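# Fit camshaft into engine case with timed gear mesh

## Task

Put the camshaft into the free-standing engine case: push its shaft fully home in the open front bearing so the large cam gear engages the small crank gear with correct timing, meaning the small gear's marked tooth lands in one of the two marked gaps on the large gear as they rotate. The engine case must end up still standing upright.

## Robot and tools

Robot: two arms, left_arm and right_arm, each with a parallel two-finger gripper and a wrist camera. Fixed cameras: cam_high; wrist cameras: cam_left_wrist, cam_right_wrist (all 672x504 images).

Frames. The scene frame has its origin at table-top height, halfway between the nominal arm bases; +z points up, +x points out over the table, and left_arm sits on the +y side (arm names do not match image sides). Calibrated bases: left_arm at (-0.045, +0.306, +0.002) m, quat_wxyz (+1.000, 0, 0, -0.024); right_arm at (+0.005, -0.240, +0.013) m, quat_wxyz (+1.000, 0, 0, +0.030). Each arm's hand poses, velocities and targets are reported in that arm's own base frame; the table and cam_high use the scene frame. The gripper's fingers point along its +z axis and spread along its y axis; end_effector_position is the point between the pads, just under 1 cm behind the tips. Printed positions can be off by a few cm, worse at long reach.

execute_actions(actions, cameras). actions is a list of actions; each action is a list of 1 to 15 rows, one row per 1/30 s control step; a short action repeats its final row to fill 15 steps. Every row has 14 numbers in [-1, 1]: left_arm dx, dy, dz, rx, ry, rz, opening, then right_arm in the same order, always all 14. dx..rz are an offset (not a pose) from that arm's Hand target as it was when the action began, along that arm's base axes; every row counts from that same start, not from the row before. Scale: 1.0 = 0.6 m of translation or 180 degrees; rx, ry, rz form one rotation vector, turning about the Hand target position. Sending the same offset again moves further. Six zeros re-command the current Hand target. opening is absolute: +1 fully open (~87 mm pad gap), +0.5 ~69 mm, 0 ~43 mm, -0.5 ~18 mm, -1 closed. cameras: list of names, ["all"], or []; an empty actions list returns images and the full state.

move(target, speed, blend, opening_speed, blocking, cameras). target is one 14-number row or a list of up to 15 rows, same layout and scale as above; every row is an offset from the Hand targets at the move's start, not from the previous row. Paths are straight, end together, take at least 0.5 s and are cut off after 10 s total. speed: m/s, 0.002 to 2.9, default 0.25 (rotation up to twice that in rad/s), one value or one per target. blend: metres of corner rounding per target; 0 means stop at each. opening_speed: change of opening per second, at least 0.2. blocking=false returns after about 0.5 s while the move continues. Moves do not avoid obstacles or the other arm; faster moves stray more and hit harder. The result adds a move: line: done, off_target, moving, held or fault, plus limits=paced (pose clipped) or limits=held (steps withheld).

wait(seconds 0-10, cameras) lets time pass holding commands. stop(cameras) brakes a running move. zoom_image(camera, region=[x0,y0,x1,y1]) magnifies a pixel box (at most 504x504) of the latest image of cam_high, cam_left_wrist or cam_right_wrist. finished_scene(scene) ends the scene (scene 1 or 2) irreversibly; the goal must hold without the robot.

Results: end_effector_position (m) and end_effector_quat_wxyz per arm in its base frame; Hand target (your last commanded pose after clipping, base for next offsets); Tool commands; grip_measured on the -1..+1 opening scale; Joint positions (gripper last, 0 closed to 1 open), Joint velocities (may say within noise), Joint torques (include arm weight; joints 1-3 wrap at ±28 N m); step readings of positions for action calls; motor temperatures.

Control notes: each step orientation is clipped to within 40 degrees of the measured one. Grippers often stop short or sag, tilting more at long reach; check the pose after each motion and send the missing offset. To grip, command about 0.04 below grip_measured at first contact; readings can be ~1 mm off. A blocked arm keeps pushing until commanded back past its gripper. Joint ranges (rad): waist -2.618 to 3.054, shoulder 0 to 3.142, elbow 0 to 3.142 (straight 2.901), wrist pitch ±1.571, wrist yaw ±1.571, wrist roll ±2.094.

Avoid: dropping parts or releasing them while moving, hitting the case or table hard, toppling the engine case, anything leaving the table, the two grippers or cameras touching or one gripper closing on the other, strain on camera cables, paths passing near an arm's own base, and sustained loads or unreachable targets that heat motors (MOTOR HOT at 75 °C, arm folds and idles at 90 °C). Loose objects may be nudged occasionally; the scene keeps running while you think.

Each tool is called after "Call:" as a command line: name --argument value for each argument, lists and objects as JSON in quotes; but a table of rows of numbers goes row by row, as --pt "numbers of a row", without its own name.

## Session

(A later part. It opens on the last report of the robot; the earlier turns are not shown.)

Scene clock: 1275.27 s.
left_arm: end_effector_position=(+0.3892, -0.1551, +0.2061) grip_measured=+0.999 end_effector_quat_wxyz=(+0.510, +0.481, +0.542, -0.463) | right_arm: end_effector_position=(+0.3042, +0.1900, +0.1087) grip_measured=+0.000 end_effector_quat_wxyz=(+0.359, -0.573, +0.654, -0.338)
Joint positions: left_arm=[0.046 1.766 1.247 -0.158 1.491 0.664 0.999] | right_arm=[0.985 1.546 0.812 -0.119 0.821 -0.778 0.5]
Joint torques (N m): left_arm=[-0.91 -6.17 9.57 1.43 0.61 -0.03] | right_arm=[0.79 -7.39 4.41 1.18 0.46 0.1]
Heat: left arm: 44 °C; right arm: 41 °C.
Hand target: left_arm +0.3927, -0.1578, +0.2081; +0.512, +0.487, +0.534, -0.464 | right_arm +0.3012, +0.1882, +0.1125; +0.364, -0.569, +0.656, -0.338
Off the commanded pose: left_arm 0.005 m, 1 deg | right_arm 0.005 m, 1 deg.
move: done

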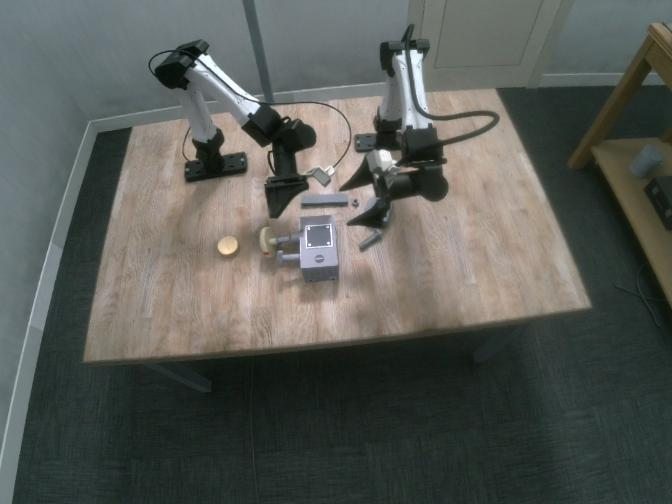

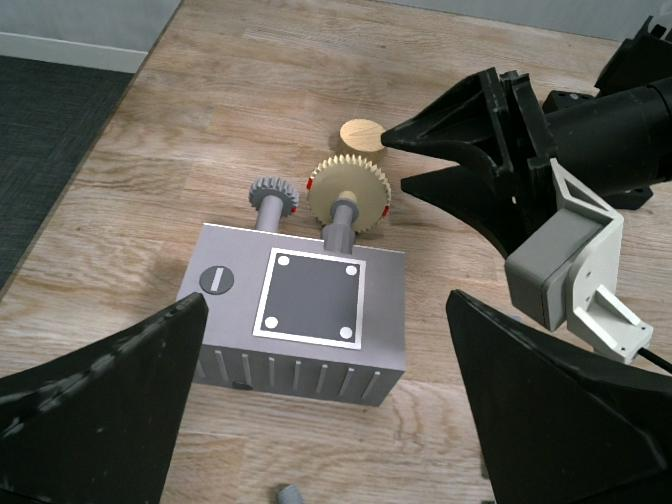

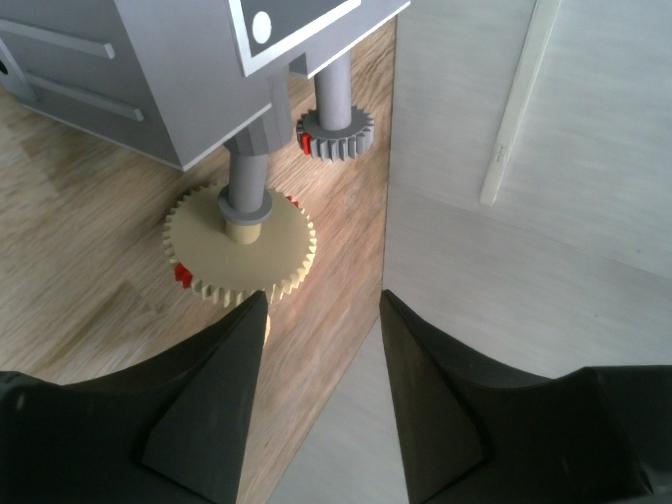

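Call:
move --target '[0,0.15,0.14,0,0,0,1, -0.004,-0.0187,0.001,0.0117,0.116,0,0.2]' --speed 0.15 --cameras '["all"]'

Call:
zoom_image --camera "cam_left_wrist" --region '[240, 150, 440, 350]'

Call:
zoom_image --camera "cam_high" --region '[250, 200, 330, 270]'

Call:
zoom_image --camera "cam_right_wrist" --region '[120, 60, 440, 380]'

Scene clock: 1313.67 s.
left_arm: end_effector_position=(+0.3979, -0.0672, +0.2719) grip_measured=+0.999 end_effector_quat_wxyz=(+0.556, +0.412, +0.579, -0.430) | right_arm: end_effector_position=(+0.2944, +0.1730, +0.1073) grip_measured=+0.200 end_effector_quat_wxyz=(+0.243, -0.620, +0.712, -0.223)
Joint positions: left_arm=[0.281 1.699 1.407 -0.391 1.554 0.644 0.999] | right_arm=[0.852 1.537 1.042 -0.606 0.5 -0.702 0.6]
Joint torques (N m): left_arm=[-0.05 -9.28 10.47 1.2 0.75 -0.03] | right_arm=[-0.4 -5.01 7.47 0.95 0.17 0.06]
Heat: left arm: 45 °C; right arm: 40 °C.
Hand target: left_arm +0.3927, -0.0678, +0.2920; +0.512, +0.487, +0.534, -0.464 | right_arm +0.2987, +0.1770, +0.1130; +0.249, -0.614, +0.717, -0.218
Off the commanded pose: left_arm 0.021 m, 12 deg | right_arm 0.008 m, 1 deg.
joint sent to its limit (left arm) — joint 5 (wrist yaw), upper limit. The joint targets are off in orientation, not in position.
move: off_target (left_arm)

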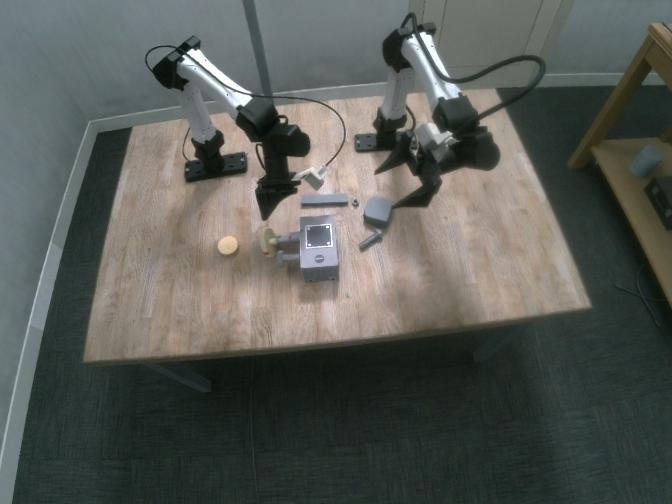

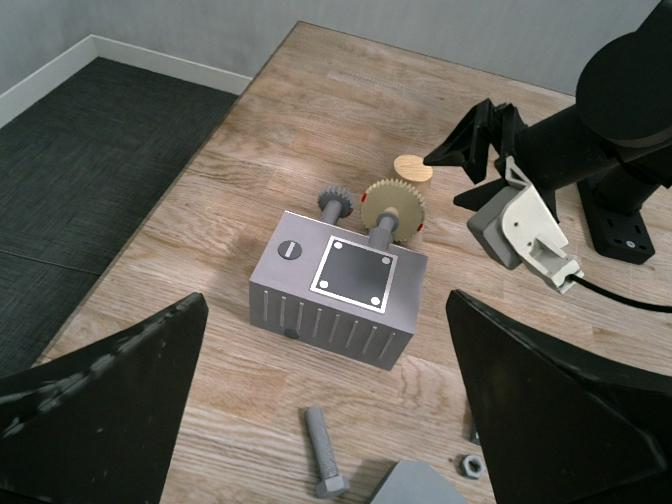

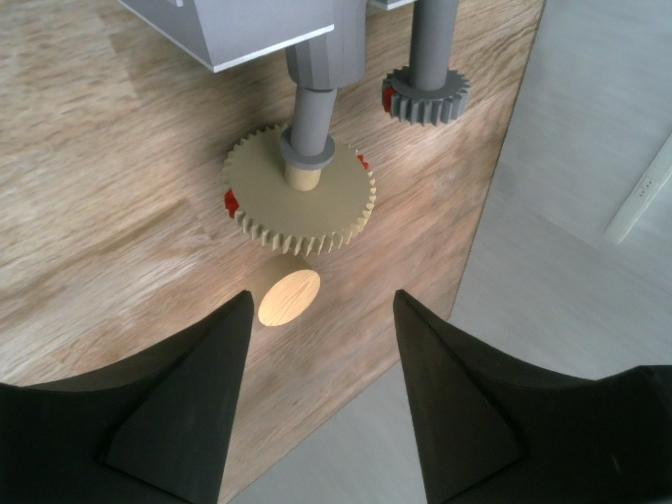

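Scaled by 2.520 from the camera's 672x504 image, which has a finer 960x720 frame.

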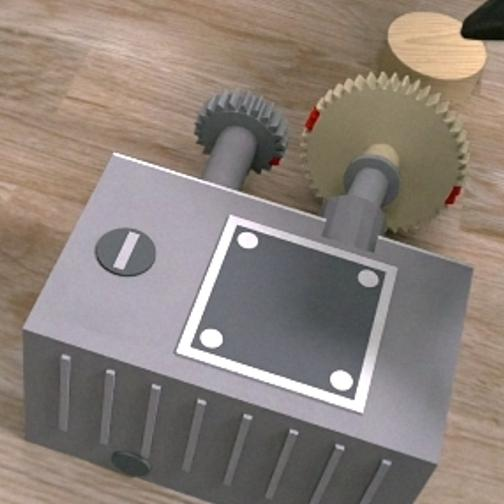

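Scaled by 6.300 from the camera's 672x504 image, which has a finer 960x720 frame.

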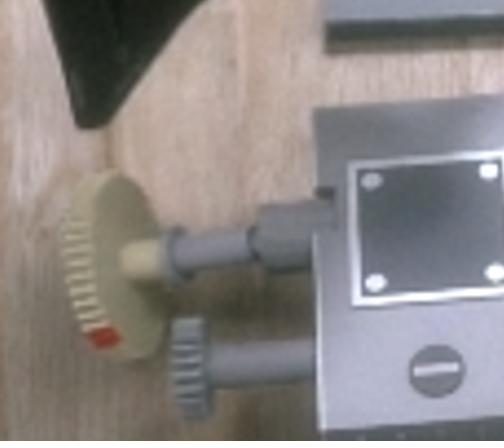

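Scaled by 1.575 from the camera's 672x504 image, which has a finer 960x720 frame.

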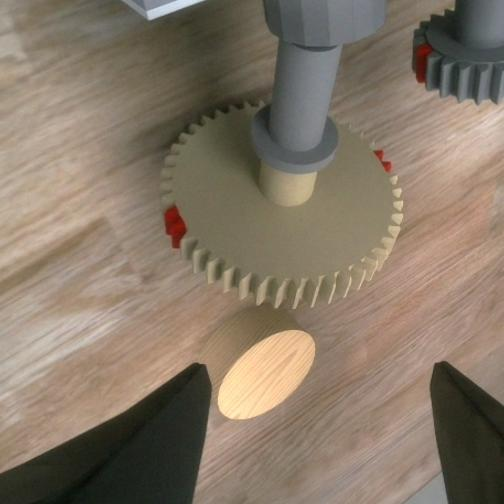

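Call:
move --target '[0,0,0,0,0,0,1, 0.0458,0.0033,-0.081,0,0,0,0.2]' --speed 0.1 --cameras '["all"]'

Call:
zoom_image --camera "cam_left_wrist" --region '[300, 120, 460, 280]'

Call:
zoom_image --camera "cam_high" --region '[250, 200, 330, 270]'

Call:
zoom_image --camera "cam_right_wrist" --region '[180, 120, 460, 400]'

Scene clock: 1340.53 s.
left_arm: end_effector_position=(+0.3972, -0.0674, +0.2715) grip_measured=+0.999 end_effector_quat_wxyz=(+0.555, +0.410, +0.581, -0.433) | right_arm: end_effector_position=(+0.3247, +0.1789, +0.0680) grip_measured=+0.200 end_effector_quat_wxyz=(+0.246, -0.614, +0.716, -0.221)
Joint positions: left_arm=[0.281 1.699 1.407 -0.399 1.554 0.644 0.999] | right_arm=[0.79 1.674 1.014 -0.408 0.471 -0.75 0.6]
Joint torques (N m): left_arm=[-0.02 -9.22 10.66 1.18 0.76 0.03] | right_arm=[-0.38 -6.19 4.25 1.25 0.13 -0.07]
Motor temperatures (°C): left_arm=[23 37 48 34 27 25 24] | right_arm=[25 33 41 38 27 26 29]
Heat: left arm: 48 °C; right arm: 41 °C.
Hand target: left_arm +0.3927, -0.0678, +0.2920; +0.512, +0.487, +0.534, -0.464 | right_arm +0.3263, +0.1790, +0.0644; +0.249, -0.614, +0.717, -0.218
Off the commanded pose: left_arm 0.021 m, 12 deg | right_arm 0.004 m, 0 deg.
joint sent to its limit (left arm) — joint 5 (wrist yaw), upper limit. The joint targets are off in orientation, not in position.
move: off_target (left_arm)

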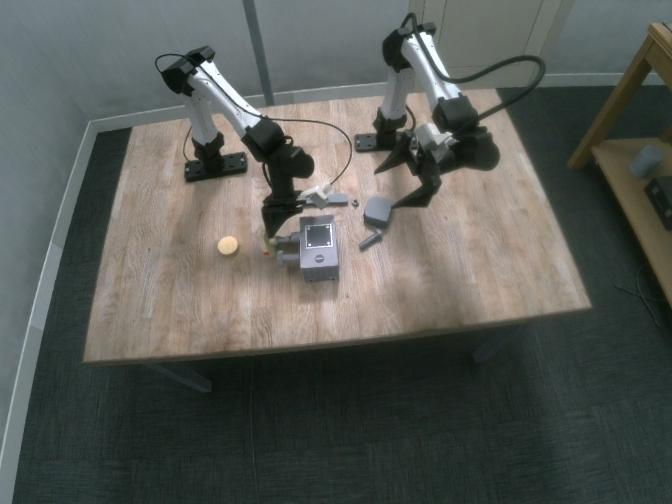

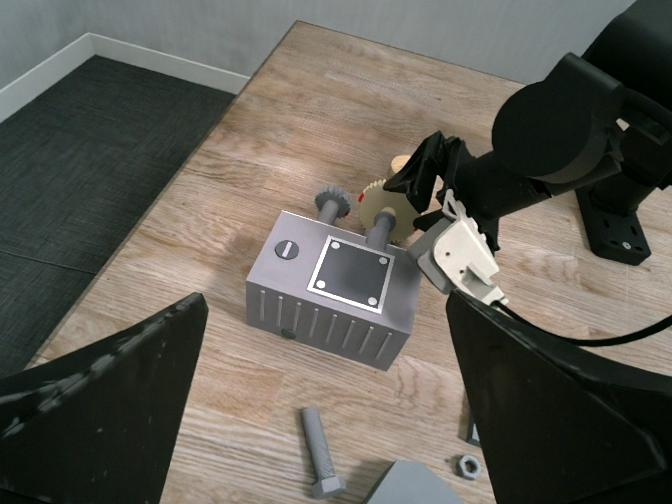

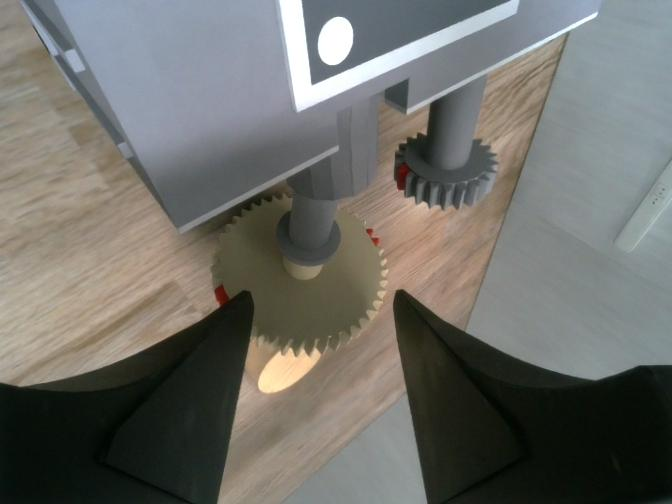

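Scaled by 3.150 from the camera's 672x504 image, which has a finer 960x720 frame.

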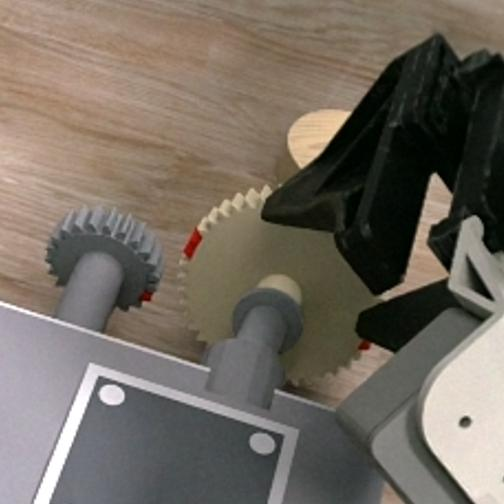

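Scaled by 6.300 from the camera's 672x504 image, which has a finer 960x720 frame.

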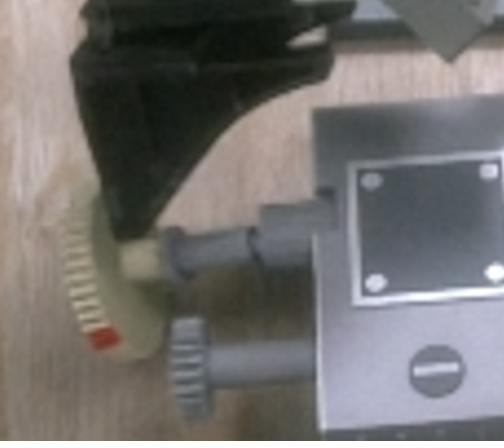

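Scaled by 1.800 from the camera's 672x504 image, which has a finer 960x720 frame.

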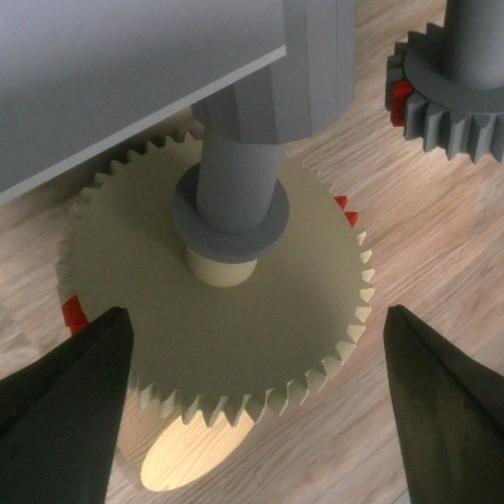

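Call:
move --target '[0,0,0,0,0,0,1, 0.0148,-0.0045,-0.0352,0,0,0,0.2]' --speed 0.06 --cameras '["all"]'

Call:
zoom_image --camera "cam_left_wrist" --region '[300, 120, 460, 280]'

Call:
zoom_image --camera "cam_high" --region '[250, 200, 330, 270]'

Call:
zoom_image --camera "cam_right_wrist" --region '[180, 150, 460, 430]'

Scene clock: 1357.90 s.
left_arm: end_effector_position=(+0.3972, -0.0674, +0.2715) grip_measured=+0.999 end_effector_quat_wxyz=(+0.555, +0.410, +0.581, -0.433) | right_arm: end_effector_position=(+0.3339, +0.1771, +0.0479) grip_measured=+0.200 end_effector_quat_wxyz=(+0.248, -0.614, +0.716, -0.221)
Joint positions: left_arm=[0.281 1.699 1.407 -0.4 1.554 0.644 0.999] | right_arm=[0.766 1.725 0.98 -0.31 0.459 -0.775 0.6]
Joint torques (N m): left_arm=[-0.02 -9.22 10.67 1.18 0.76 0.03] | right_arm=[-0.49 -6.23 3.97 1.31 0.11 -0.07]
Heat: left arm: 49 °C; right arm: 40 °C.
Hand target: left_arm +0.3927, -0.0678, +0.2920; +0.512, +0.487, +0.534, -0.464 | right_arm +0.3351, +0.1764, +0.0433; +0.249, -0.614, +0.717, -0.218
Off the commanded pose: left_arm 0.021 m, 12 deg | right_arm 0.005 m, 0 deg.
joint sent to its limit (left arm) — joint 5 (wrist yaw), upper limit. The joint targets are off in orientation, not in position.
move: off_target (left_arm)

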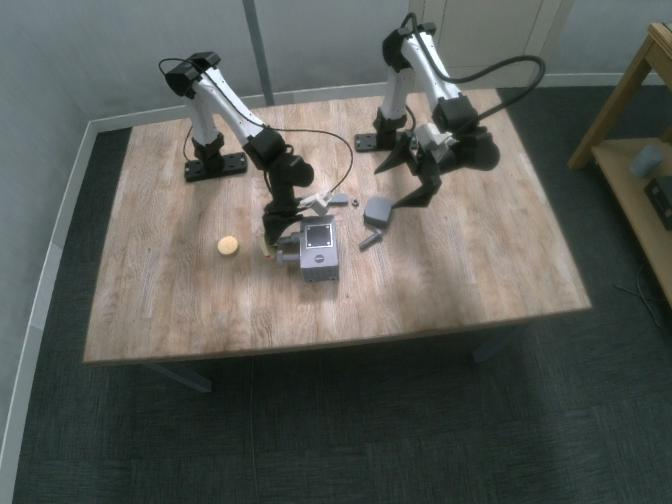

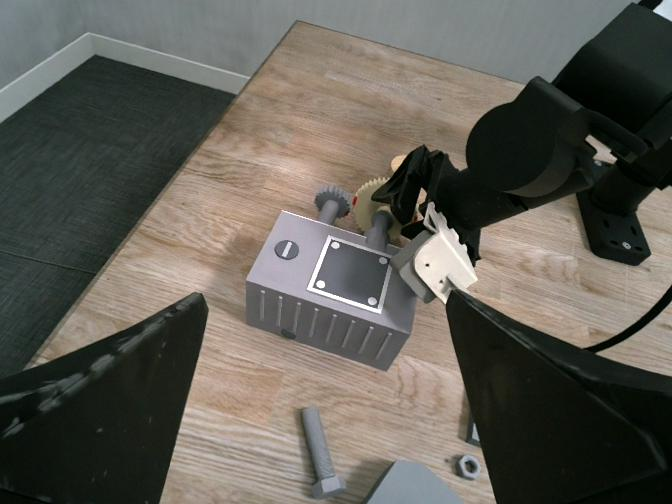

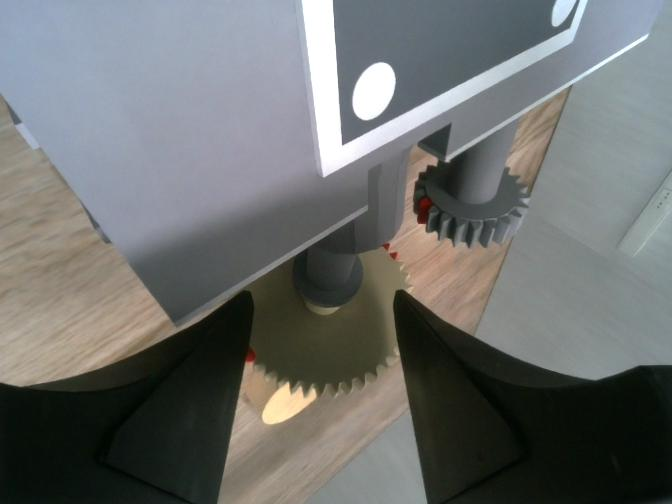

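Scaled by 3.150 from the camera's 672x504 image, which has a finer 960x720 frame.

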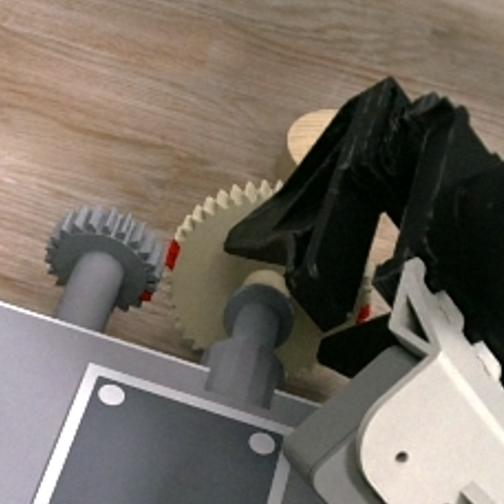

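Scaled by 6.300 from the camera's 672x504 image, which has a finer 960x720 frame.

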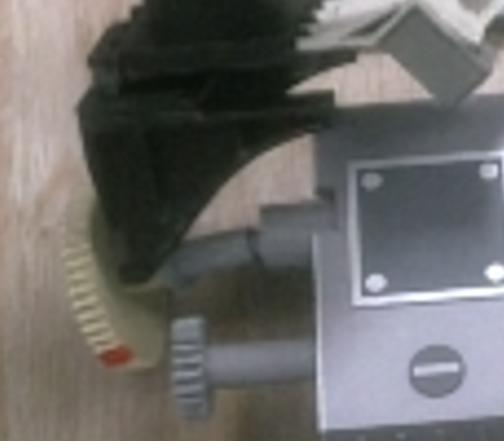

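Scaled by 1.800 from the camera's 672x504 image, which has a finer 960x720 frame.

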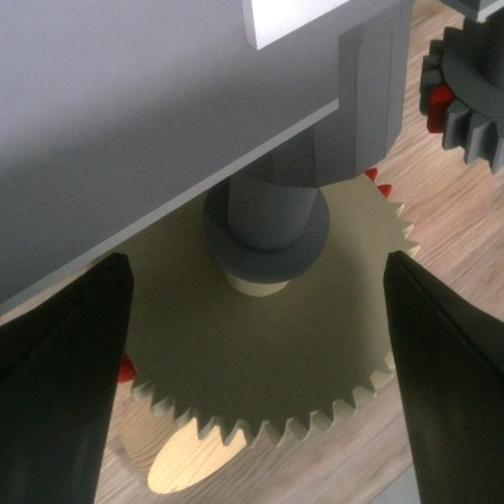

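Call:
move --pt "0 0 0 0 0 0 1 0.009 0.001 -0.0115 0 0 0 0.2" --pt "0 0 0 0 0 0 1 0.009 0.001 -0.0115 0 0 0 -0.3" --speed 0.05 --opening_speed 0.4 --cameras '["all"]'

Call:
zoom_image --camera "cam_left_wrist" --region '[300, 120, 460, 280]'

Call:
zoom_image --camera "cam_high" --region '[250, 200, 330, 270]'

Call:
zoom_image --camera "cam_right_wrist" --region '[180, 150, 460, 430]'

Scene clock: 1377.40 s.
left_arm: end_effector_position=(+0.3972, -0.0674, +0.2715) grip_measured=+0.999 end_effector_quat_wxyz=(+0.555, +0.410, +0.581, -0.433) | right_arm: end_effector_position=(+0.3391, +0.1776, +0.0407) grip_measured=-0.300 end_effector_quat_wxyz=(+0.248, -0.614, +0.716, -0.221)
Joint positions: left_arm=[0.281 1.699 1.407 -0.4 1.554 0.644 0.999] | right_arm=[0.756 1.753 0.98 -0.277 0.453 -0.785 0.35]
Joint torques (N m): left_arm=[-0.03 -9.24 10.67 1.18 0.76 0.03] | right_arm=[-0.47 -6.32 4.11 1.28 0.11 -0.05]
Heat: left arm: 49 °C; right arm: 39 °C.
Hand target: left_arm +0.3927, -0.0678, +0.2920; +0.512, +0.487, +0.534, -0.464 | right_arm +0.3406, +0.1770, +0.0364; +0.249, -0.614, +0.717, -0.218
Off the commanded pose: left_arm 0.021 m, 12 deg | right_arm 0.005 m, 0 deg.
joint sent to its limit (left arm) — joint 5 (wrist yaw), upper limit. The joint targets are off in orientation, not in position.
move: off_target (left_arm)

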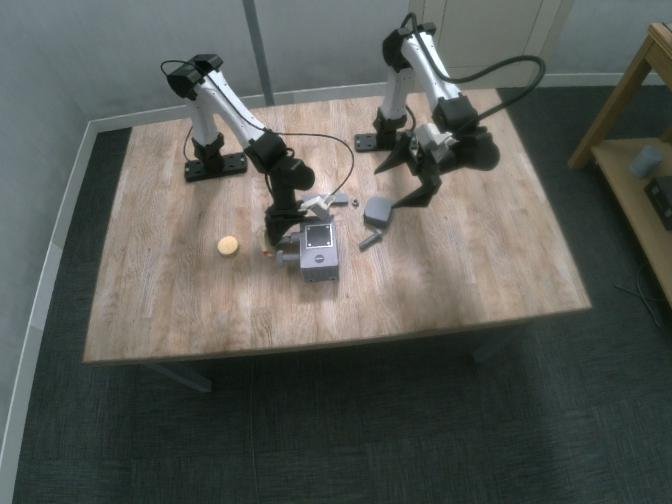

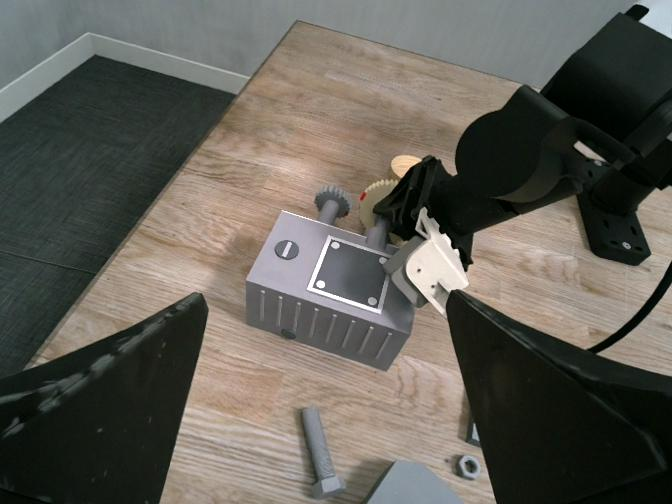

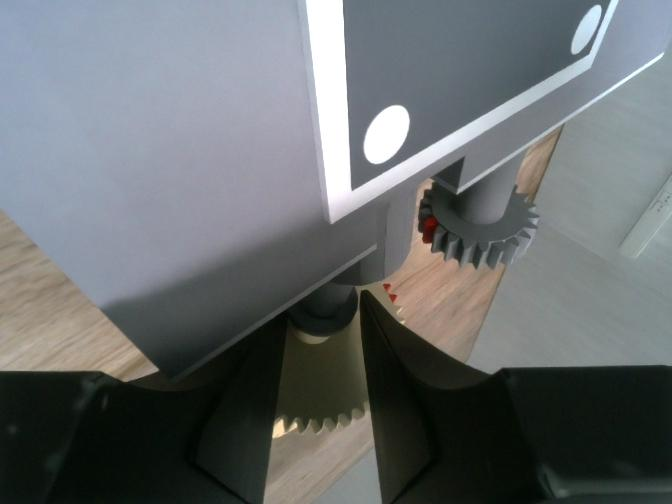

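Scaled by 3.150 from the camera's 672x504 image, which has a finer 960x720 frame.

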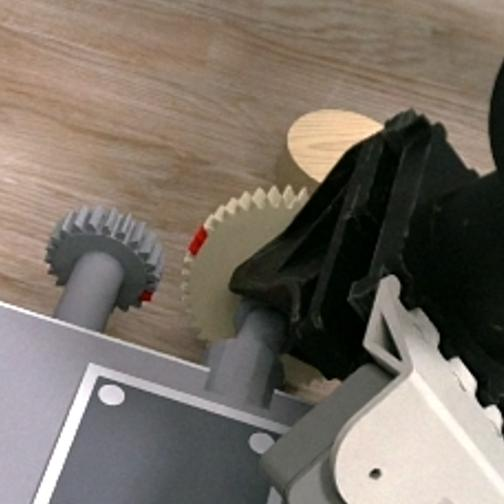

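Scaled by 6.300 from the camera's 672x504 image, which has a finer 960x720 frame.

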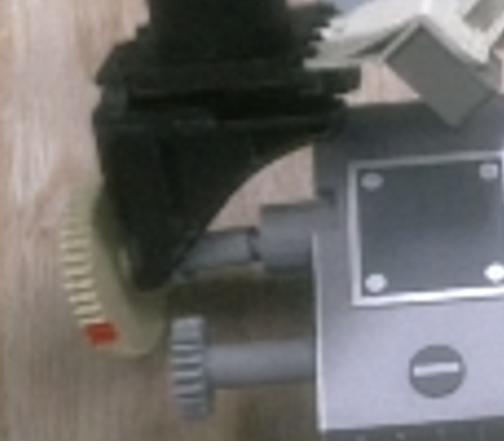

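Scaled by 1.800 from the camera's 672x504 image, which has a finer 960x720 frame.

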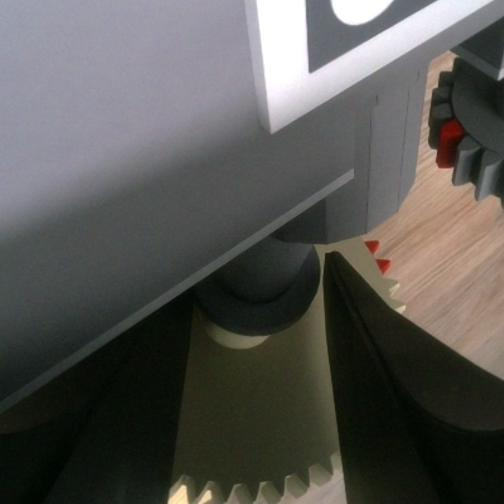

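Call:
move --target '[0,0,0,0,0,0,1, 0,0,0,0,0,0,-0.75]' --speed 0.05 --opening_speed 0.4 --cameras '["all"]'

Call:
zoom_image --camera "cam_left_wrist" --region '[300, 120, 460, 280]'

Call:
zoom_image --camera "cam_high" --region '[250, 200, 330, 270]'

Call:
zoom_image --camera "cam_right_wrist" --region '[180, 150, 460, 430]'

Scene clock: 1386.73 s.
left_arm: end_effector_position=(+0.3972, -0.0674, +0.2715) grip_measured=+0.999 end_effector_quat_wxyz=(+0.555, +0.410, +0.581, -0.433) | right_arm: end_effector_position=(+0.3391, +0.1776, +0.0407) grip_measured=-0.371 end_effector_quat_wxyz=(+0.248, -0.614, +0.716, -0.221)
Joint positions: left_arm=[0.281 1.699 1.407 -0.4 1.554 0.644 0.999] | right_arm=[0.756 1.753 0.98 -0.277 0.453 -0.785 0.315]
Joint torques (N m): left_arm=[-0.03 -9.22 10.66 1.18 0.76 0.03] | right_arm=[-0.49 -6.31 4.11 1.29 0.11 -0.05]
Heat: left arm: 50 °C; right arm: 39 °C.
Hand target: left_arm +0.3927, -0.0678, +0.2920; +0.512, +0.487, +0.534, -0.464 | right_arm +0.3406, +0.1770, +0.0364; +0.249, -0.614, +0.717, -0.217
Off the commanded pose: left_arm 0.021 m, 12 deg | right_arm 0.005 m, 0 deg.
joint sent to its limit (left arm) — joint 5 (wrist yaw), upper limit. The joint targets are off in orientation, not in position.
move: off_target (left_arm)

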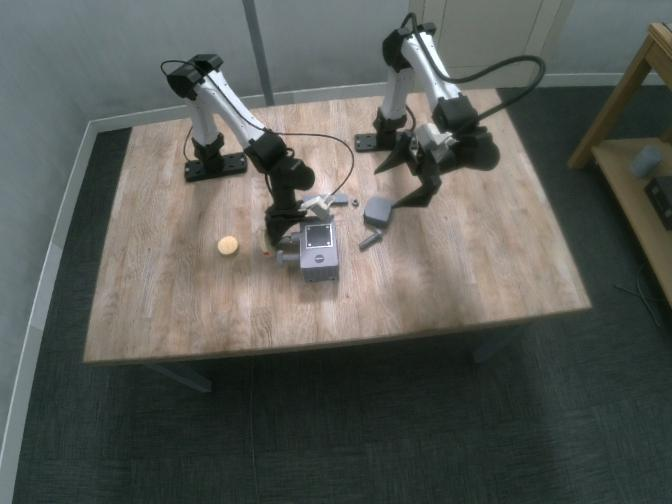

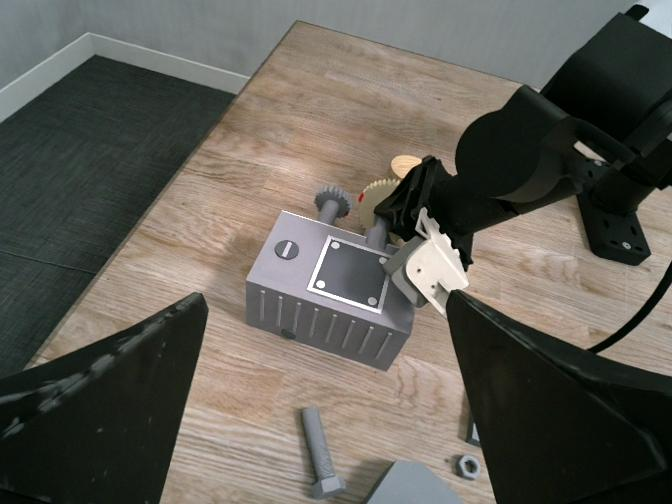

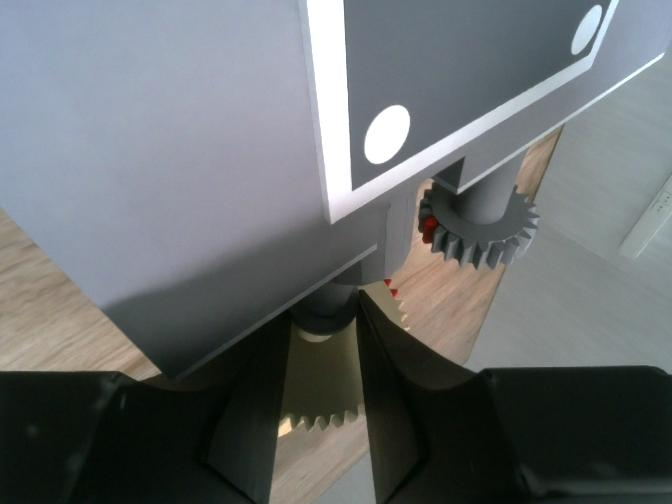

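Scaled by 3.150 from the camera's 672x504 image, which has a finer 960x720 frame.

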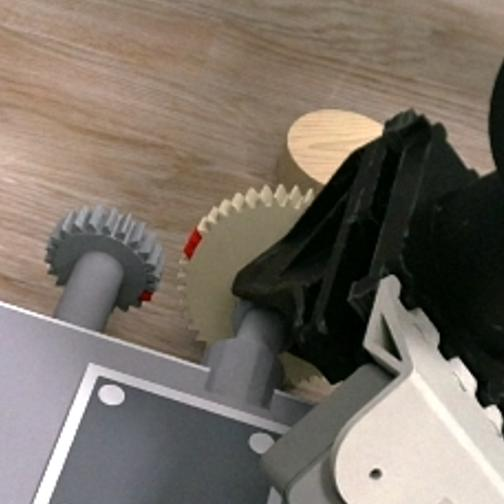

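Scaled by 6.300 from the camera's 672x504 image, which has a finer 960x720 frame.

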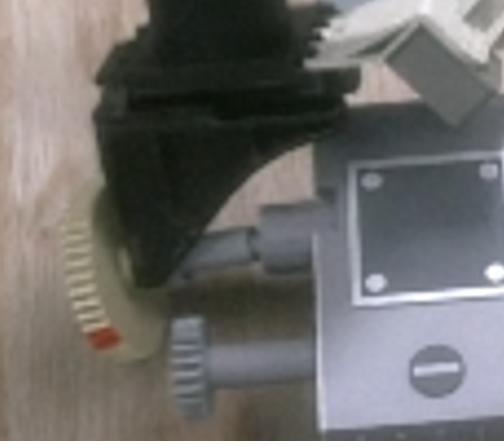

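Scaled by 1.800 from the camera's 672x504 image, which has a finer 960x720 frame.

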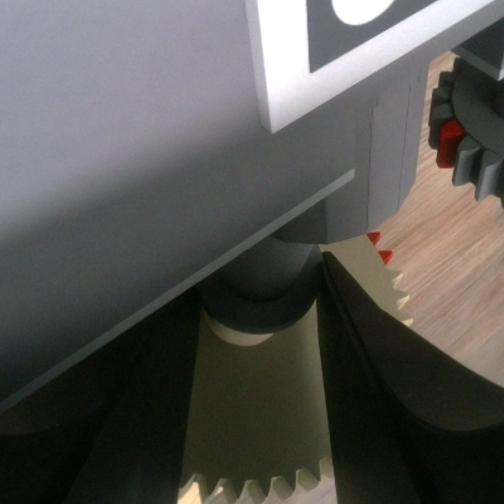

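Call:
move --pt "0 0 0 0 0 0 1 0 0 0 0 0 0 -0.1" --pt "0 0 0 0 0 0 1 0 0.003 0.0 0.072 0 0 -0.1" --speed 0.1 --cameras '["all"]'

Call:
zoom_image --camera "cam_left_wrist" --region '[300, 120, 460, 280]'

Call:
zoom_image --camera "cam_high" --region '[250, 200, 330, 270]'

Call:
zoom_image --camera "cam_right_wrist" --region '[180, 150, 460, 430]'

Scene clock: 1412.93 s.
left_arm: end_effector_position=(+0.3972, -0.0674, +0.2715) grip_measured=+0.999 end_effector_quat_wxyz=(+0.555, +0.410, +0.581, -0.433) | right_arm: end_effector_position=(+0.3382, +0.1776, +0.0300) grip_measured=-0.100 end_effector_quat_wxyz=(+0.299, -0.592, +0.735, -0.141)
Joint positions: left_arm=[0.281 1.699 1.407 -0.4 1.554 0.644 0.999] | right_arm=[0.681 1.684 0.868 -0.13 0.271 -0.762 0.45]
Joint torques (N m): left_arm=[-0.02 -9.22 10.66 1.18 0.76 0.03] | right_arm=[-0.46 -8.7 3.92 1.46 -0.02 0.06]
Heat: left arm: 50 °C; right arm: 39 °C.
Hand target: left_arm +0.3927, -0.0678, +0.2920; +0.512, +0.487, +0.534, -0.464 | right_arm +0.3406, +0.1788, +0.0365; +0.317, -0.582, +0.737, -0.135
Off the commanded pose: left_arm 0.021 m, 12 deg | right_arm 0.007 m, 2 deg.
joint sent to its limit (left arm) — joint 5 (wrist yaw), upper limit. The joint targets are off in orientation, not in position.
move: off_target (left_arm)

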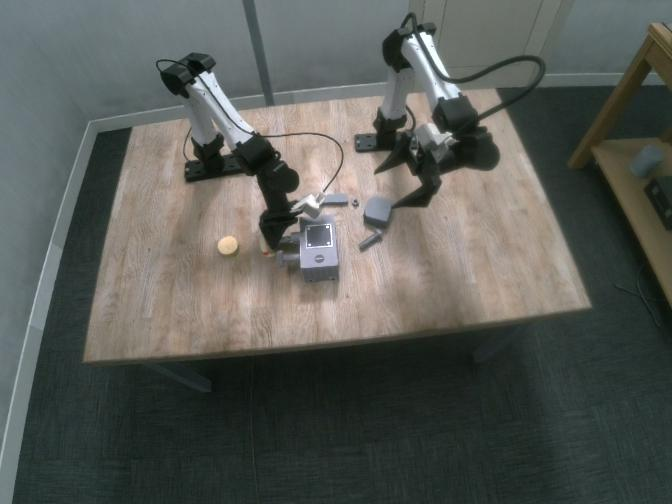

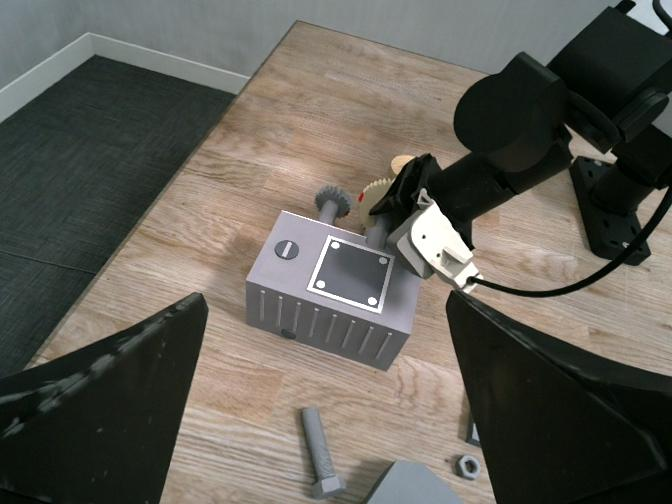

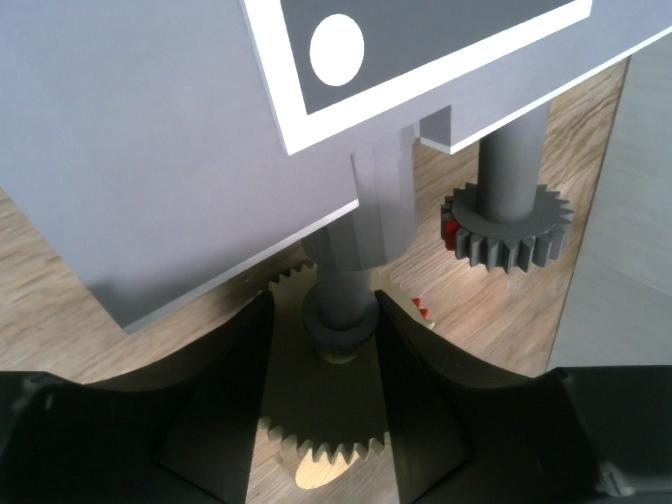

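Scaled by 3.150 from the camera's 672x504 image, which has a finer 960x720 frame.

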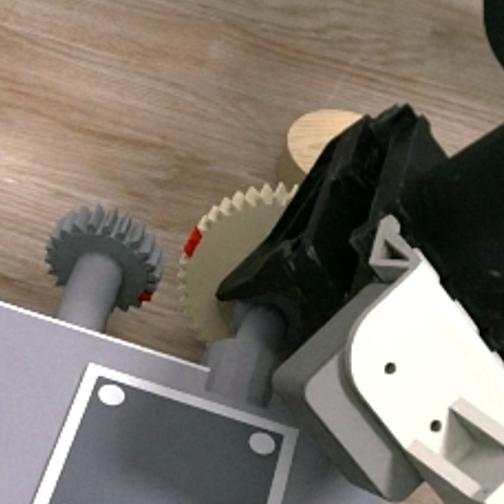

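Scaled by 6.300 from the camera's 672x504 image, which has a finer 960x720 frame.

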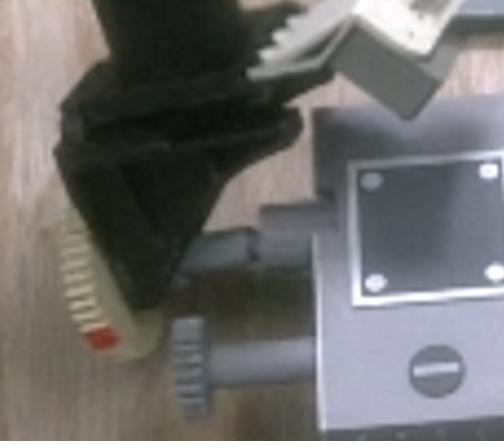

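Scaled by 1.800 from the camera's 672x504 image, which has a finer 960x720 frame.

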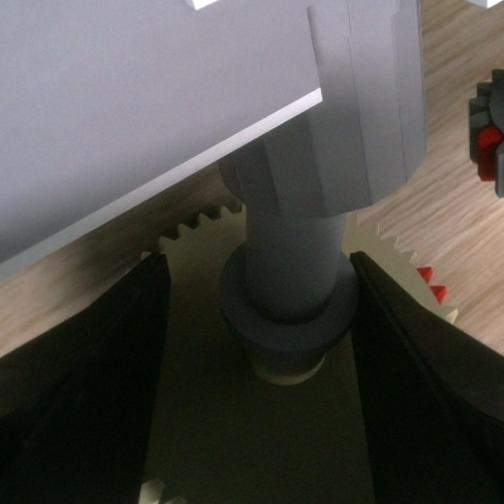

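Call:
move --target '[0,0,0,0,0,0,1, 0.002,-0.005,0.018,0,0,0,-0.1]' --speed 0.06 --cameras '["cam_right_wrist"]'

Call:
zoom_image --camera "cam_right_wrist" --region '[180, 150, 460, 430]'

Scene clock: 1422.87 s.
left_arm: end_effector_position=(+0.3972, -0.0674, +0.2715) grip_measured=+0.999 end_effector_quat_wxyz=(+0.555, +0.410, +0.581, -0.433) | right_arm: end_effector_position=(+0.3393, +0.1750, +0.0380) grip_measured=-0.100 end_effector_quat_wxyz=(+0.306, -0.586, +0.737, -0.139)
Joint positions: left_arm=[0.281 1.699 1.407 -0.4 1.554 0.644 0.999] | right_arm=[0.67 1.656 0.868 -0.141 0.264 -0.762 0.45]
Joint torques (N m): left_arm=[-0.03 -9.22 10.66 1.18 0.76 0.04] | right_arm=[-0.49 -8.53 5.44 1.18 0.01 -0.01]
Heat: left arm: 50 °C; right arm: 39 °C.
Hand target: left_arm +0.3927, -0.0678, +0.2920; +0.512, +0.487, +0.534, -0.464 | right_arm +0.3418, +0.1758, +0.0474; +0.317, -0.582, +0.737, -0.135
Off the commanded pose: left_arm 0.021 m, 12 deg | right_arm 0.010 m, 1 deg.
joint sent to its limit (left arm) — joint 5 (wrist yaw), upper limit. The joint targets are off in orientation, not in position.
move: off_target (left_arm)
Images, in order (width x height): cam_right_wrist 672x504.

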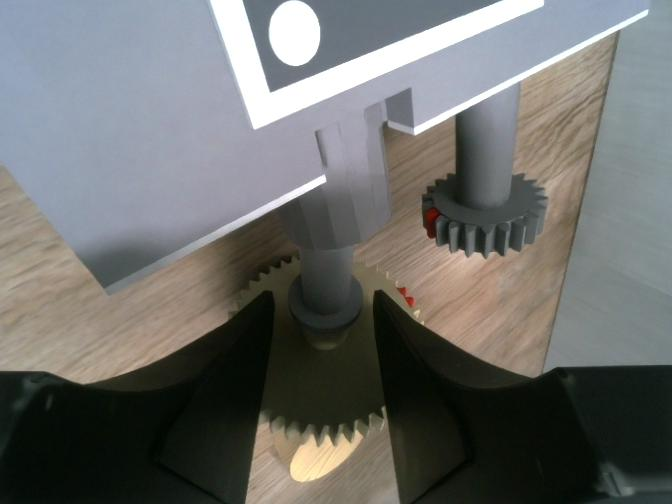

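Scaled by 1.800 from the camera's 672x504 image, which has a finer 960x720 frame.

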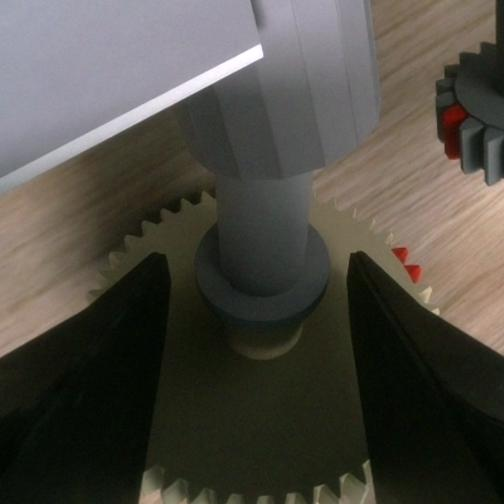

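Call:
move --target '[0,0,0,0,0,0,1, 0,0,0,0,0,0,-0.75]' --speed 0.06 --opening_speed 0.4 --cameras '["all"]'

Call:
zoom_image --camera "cam_right_wrist" --region '[180, 150, 460, 430]'

Call:
zoom_image --camera "cam_left_wrist" --region '[280, 120, 440, 280]'

Call:
zoom_image --camera "cam_high" --region '[250, 200, 330, 270]'

Scene clock: 1430.93 s.
left_arm: end_effector_position=(+0.3972, -0.0674, +0.2715) grip_measured=+0.999 end_effector_quat_wxyz=(+0.555, +0.410, +0.581, -0.433) | right_arm: end_effector_position=(+0.3392, +0.1751, +0.0380) grip_measured=-0.373 end_effector_quat_wxyz=(+0.306, -0.586, +0.737, -0.139)
Joint positions: left_arm=[0.281 1.699 1.407 -0.4 1.554 0.644 0.999] | right_arm=[0.67 1.656 0.868 -0.142 0.264 -0.762 0.314]
Joint torques (N m): left_arm=[-0.03 -9.24 10.67 1.18 0.76 0.04] | right_arm=[-0.49 -8.53 5.41 1.21 0 -0.02]
Heat: left arm: 50 °C; right arm: 39 °C.
Hand target: left_arm +0.3927, -0.0678, +0.2920; +0.512, +0.487, +0.534, -0.464 | right_arm +0.3418, +0.1758, +0.0474; +0.317, -0.582, +0.737, -0.135
Off the commanded pose: left_arm 0.021 m, 12 deg | right_arm 0.010 m, 1 deg.
joint sent to its limit (left arm) — joint 5 (wrist yaw), upper limit. The joint targets are off in orientation, not in position.
move: off_target (left_arm)

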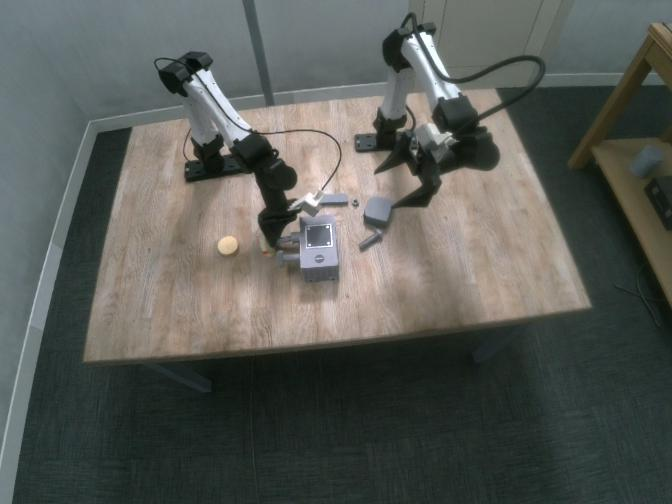

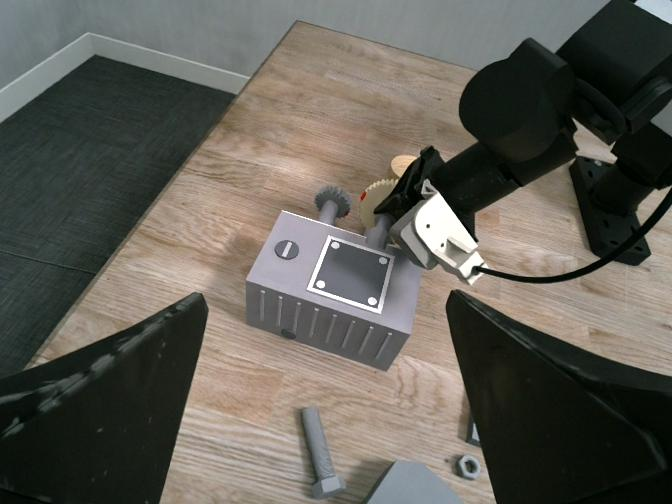

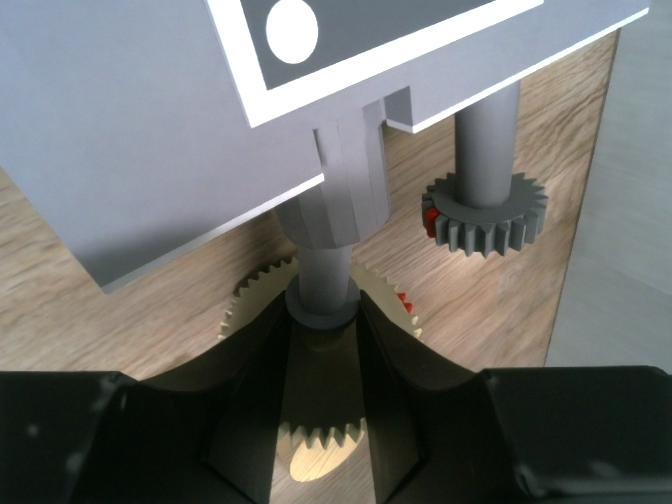

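Scaled by 1.800 from the camera's 672x504 image, which has a finer 960x720 frame.

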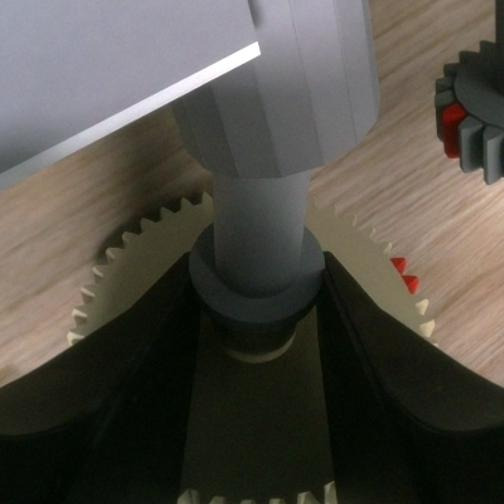

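Scaled by 3.150 from the camera's 672x504 image, which has a finer 960x720 frame.

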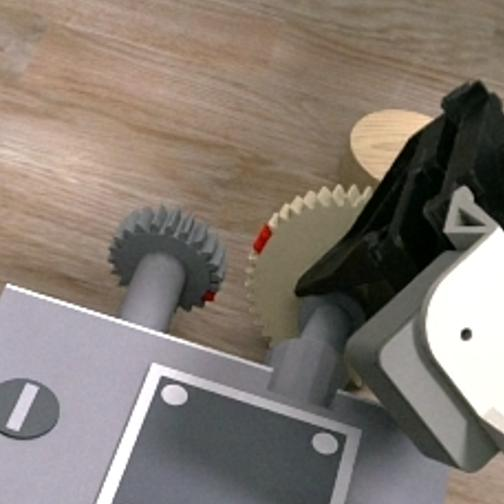

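Scaled by 6.300 from the camera's 672x504 image, which has a finer 960x720 frame.

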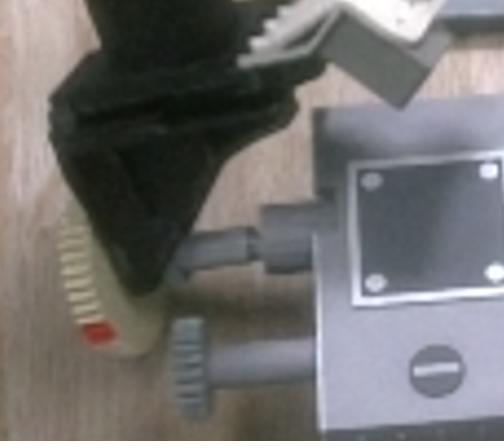

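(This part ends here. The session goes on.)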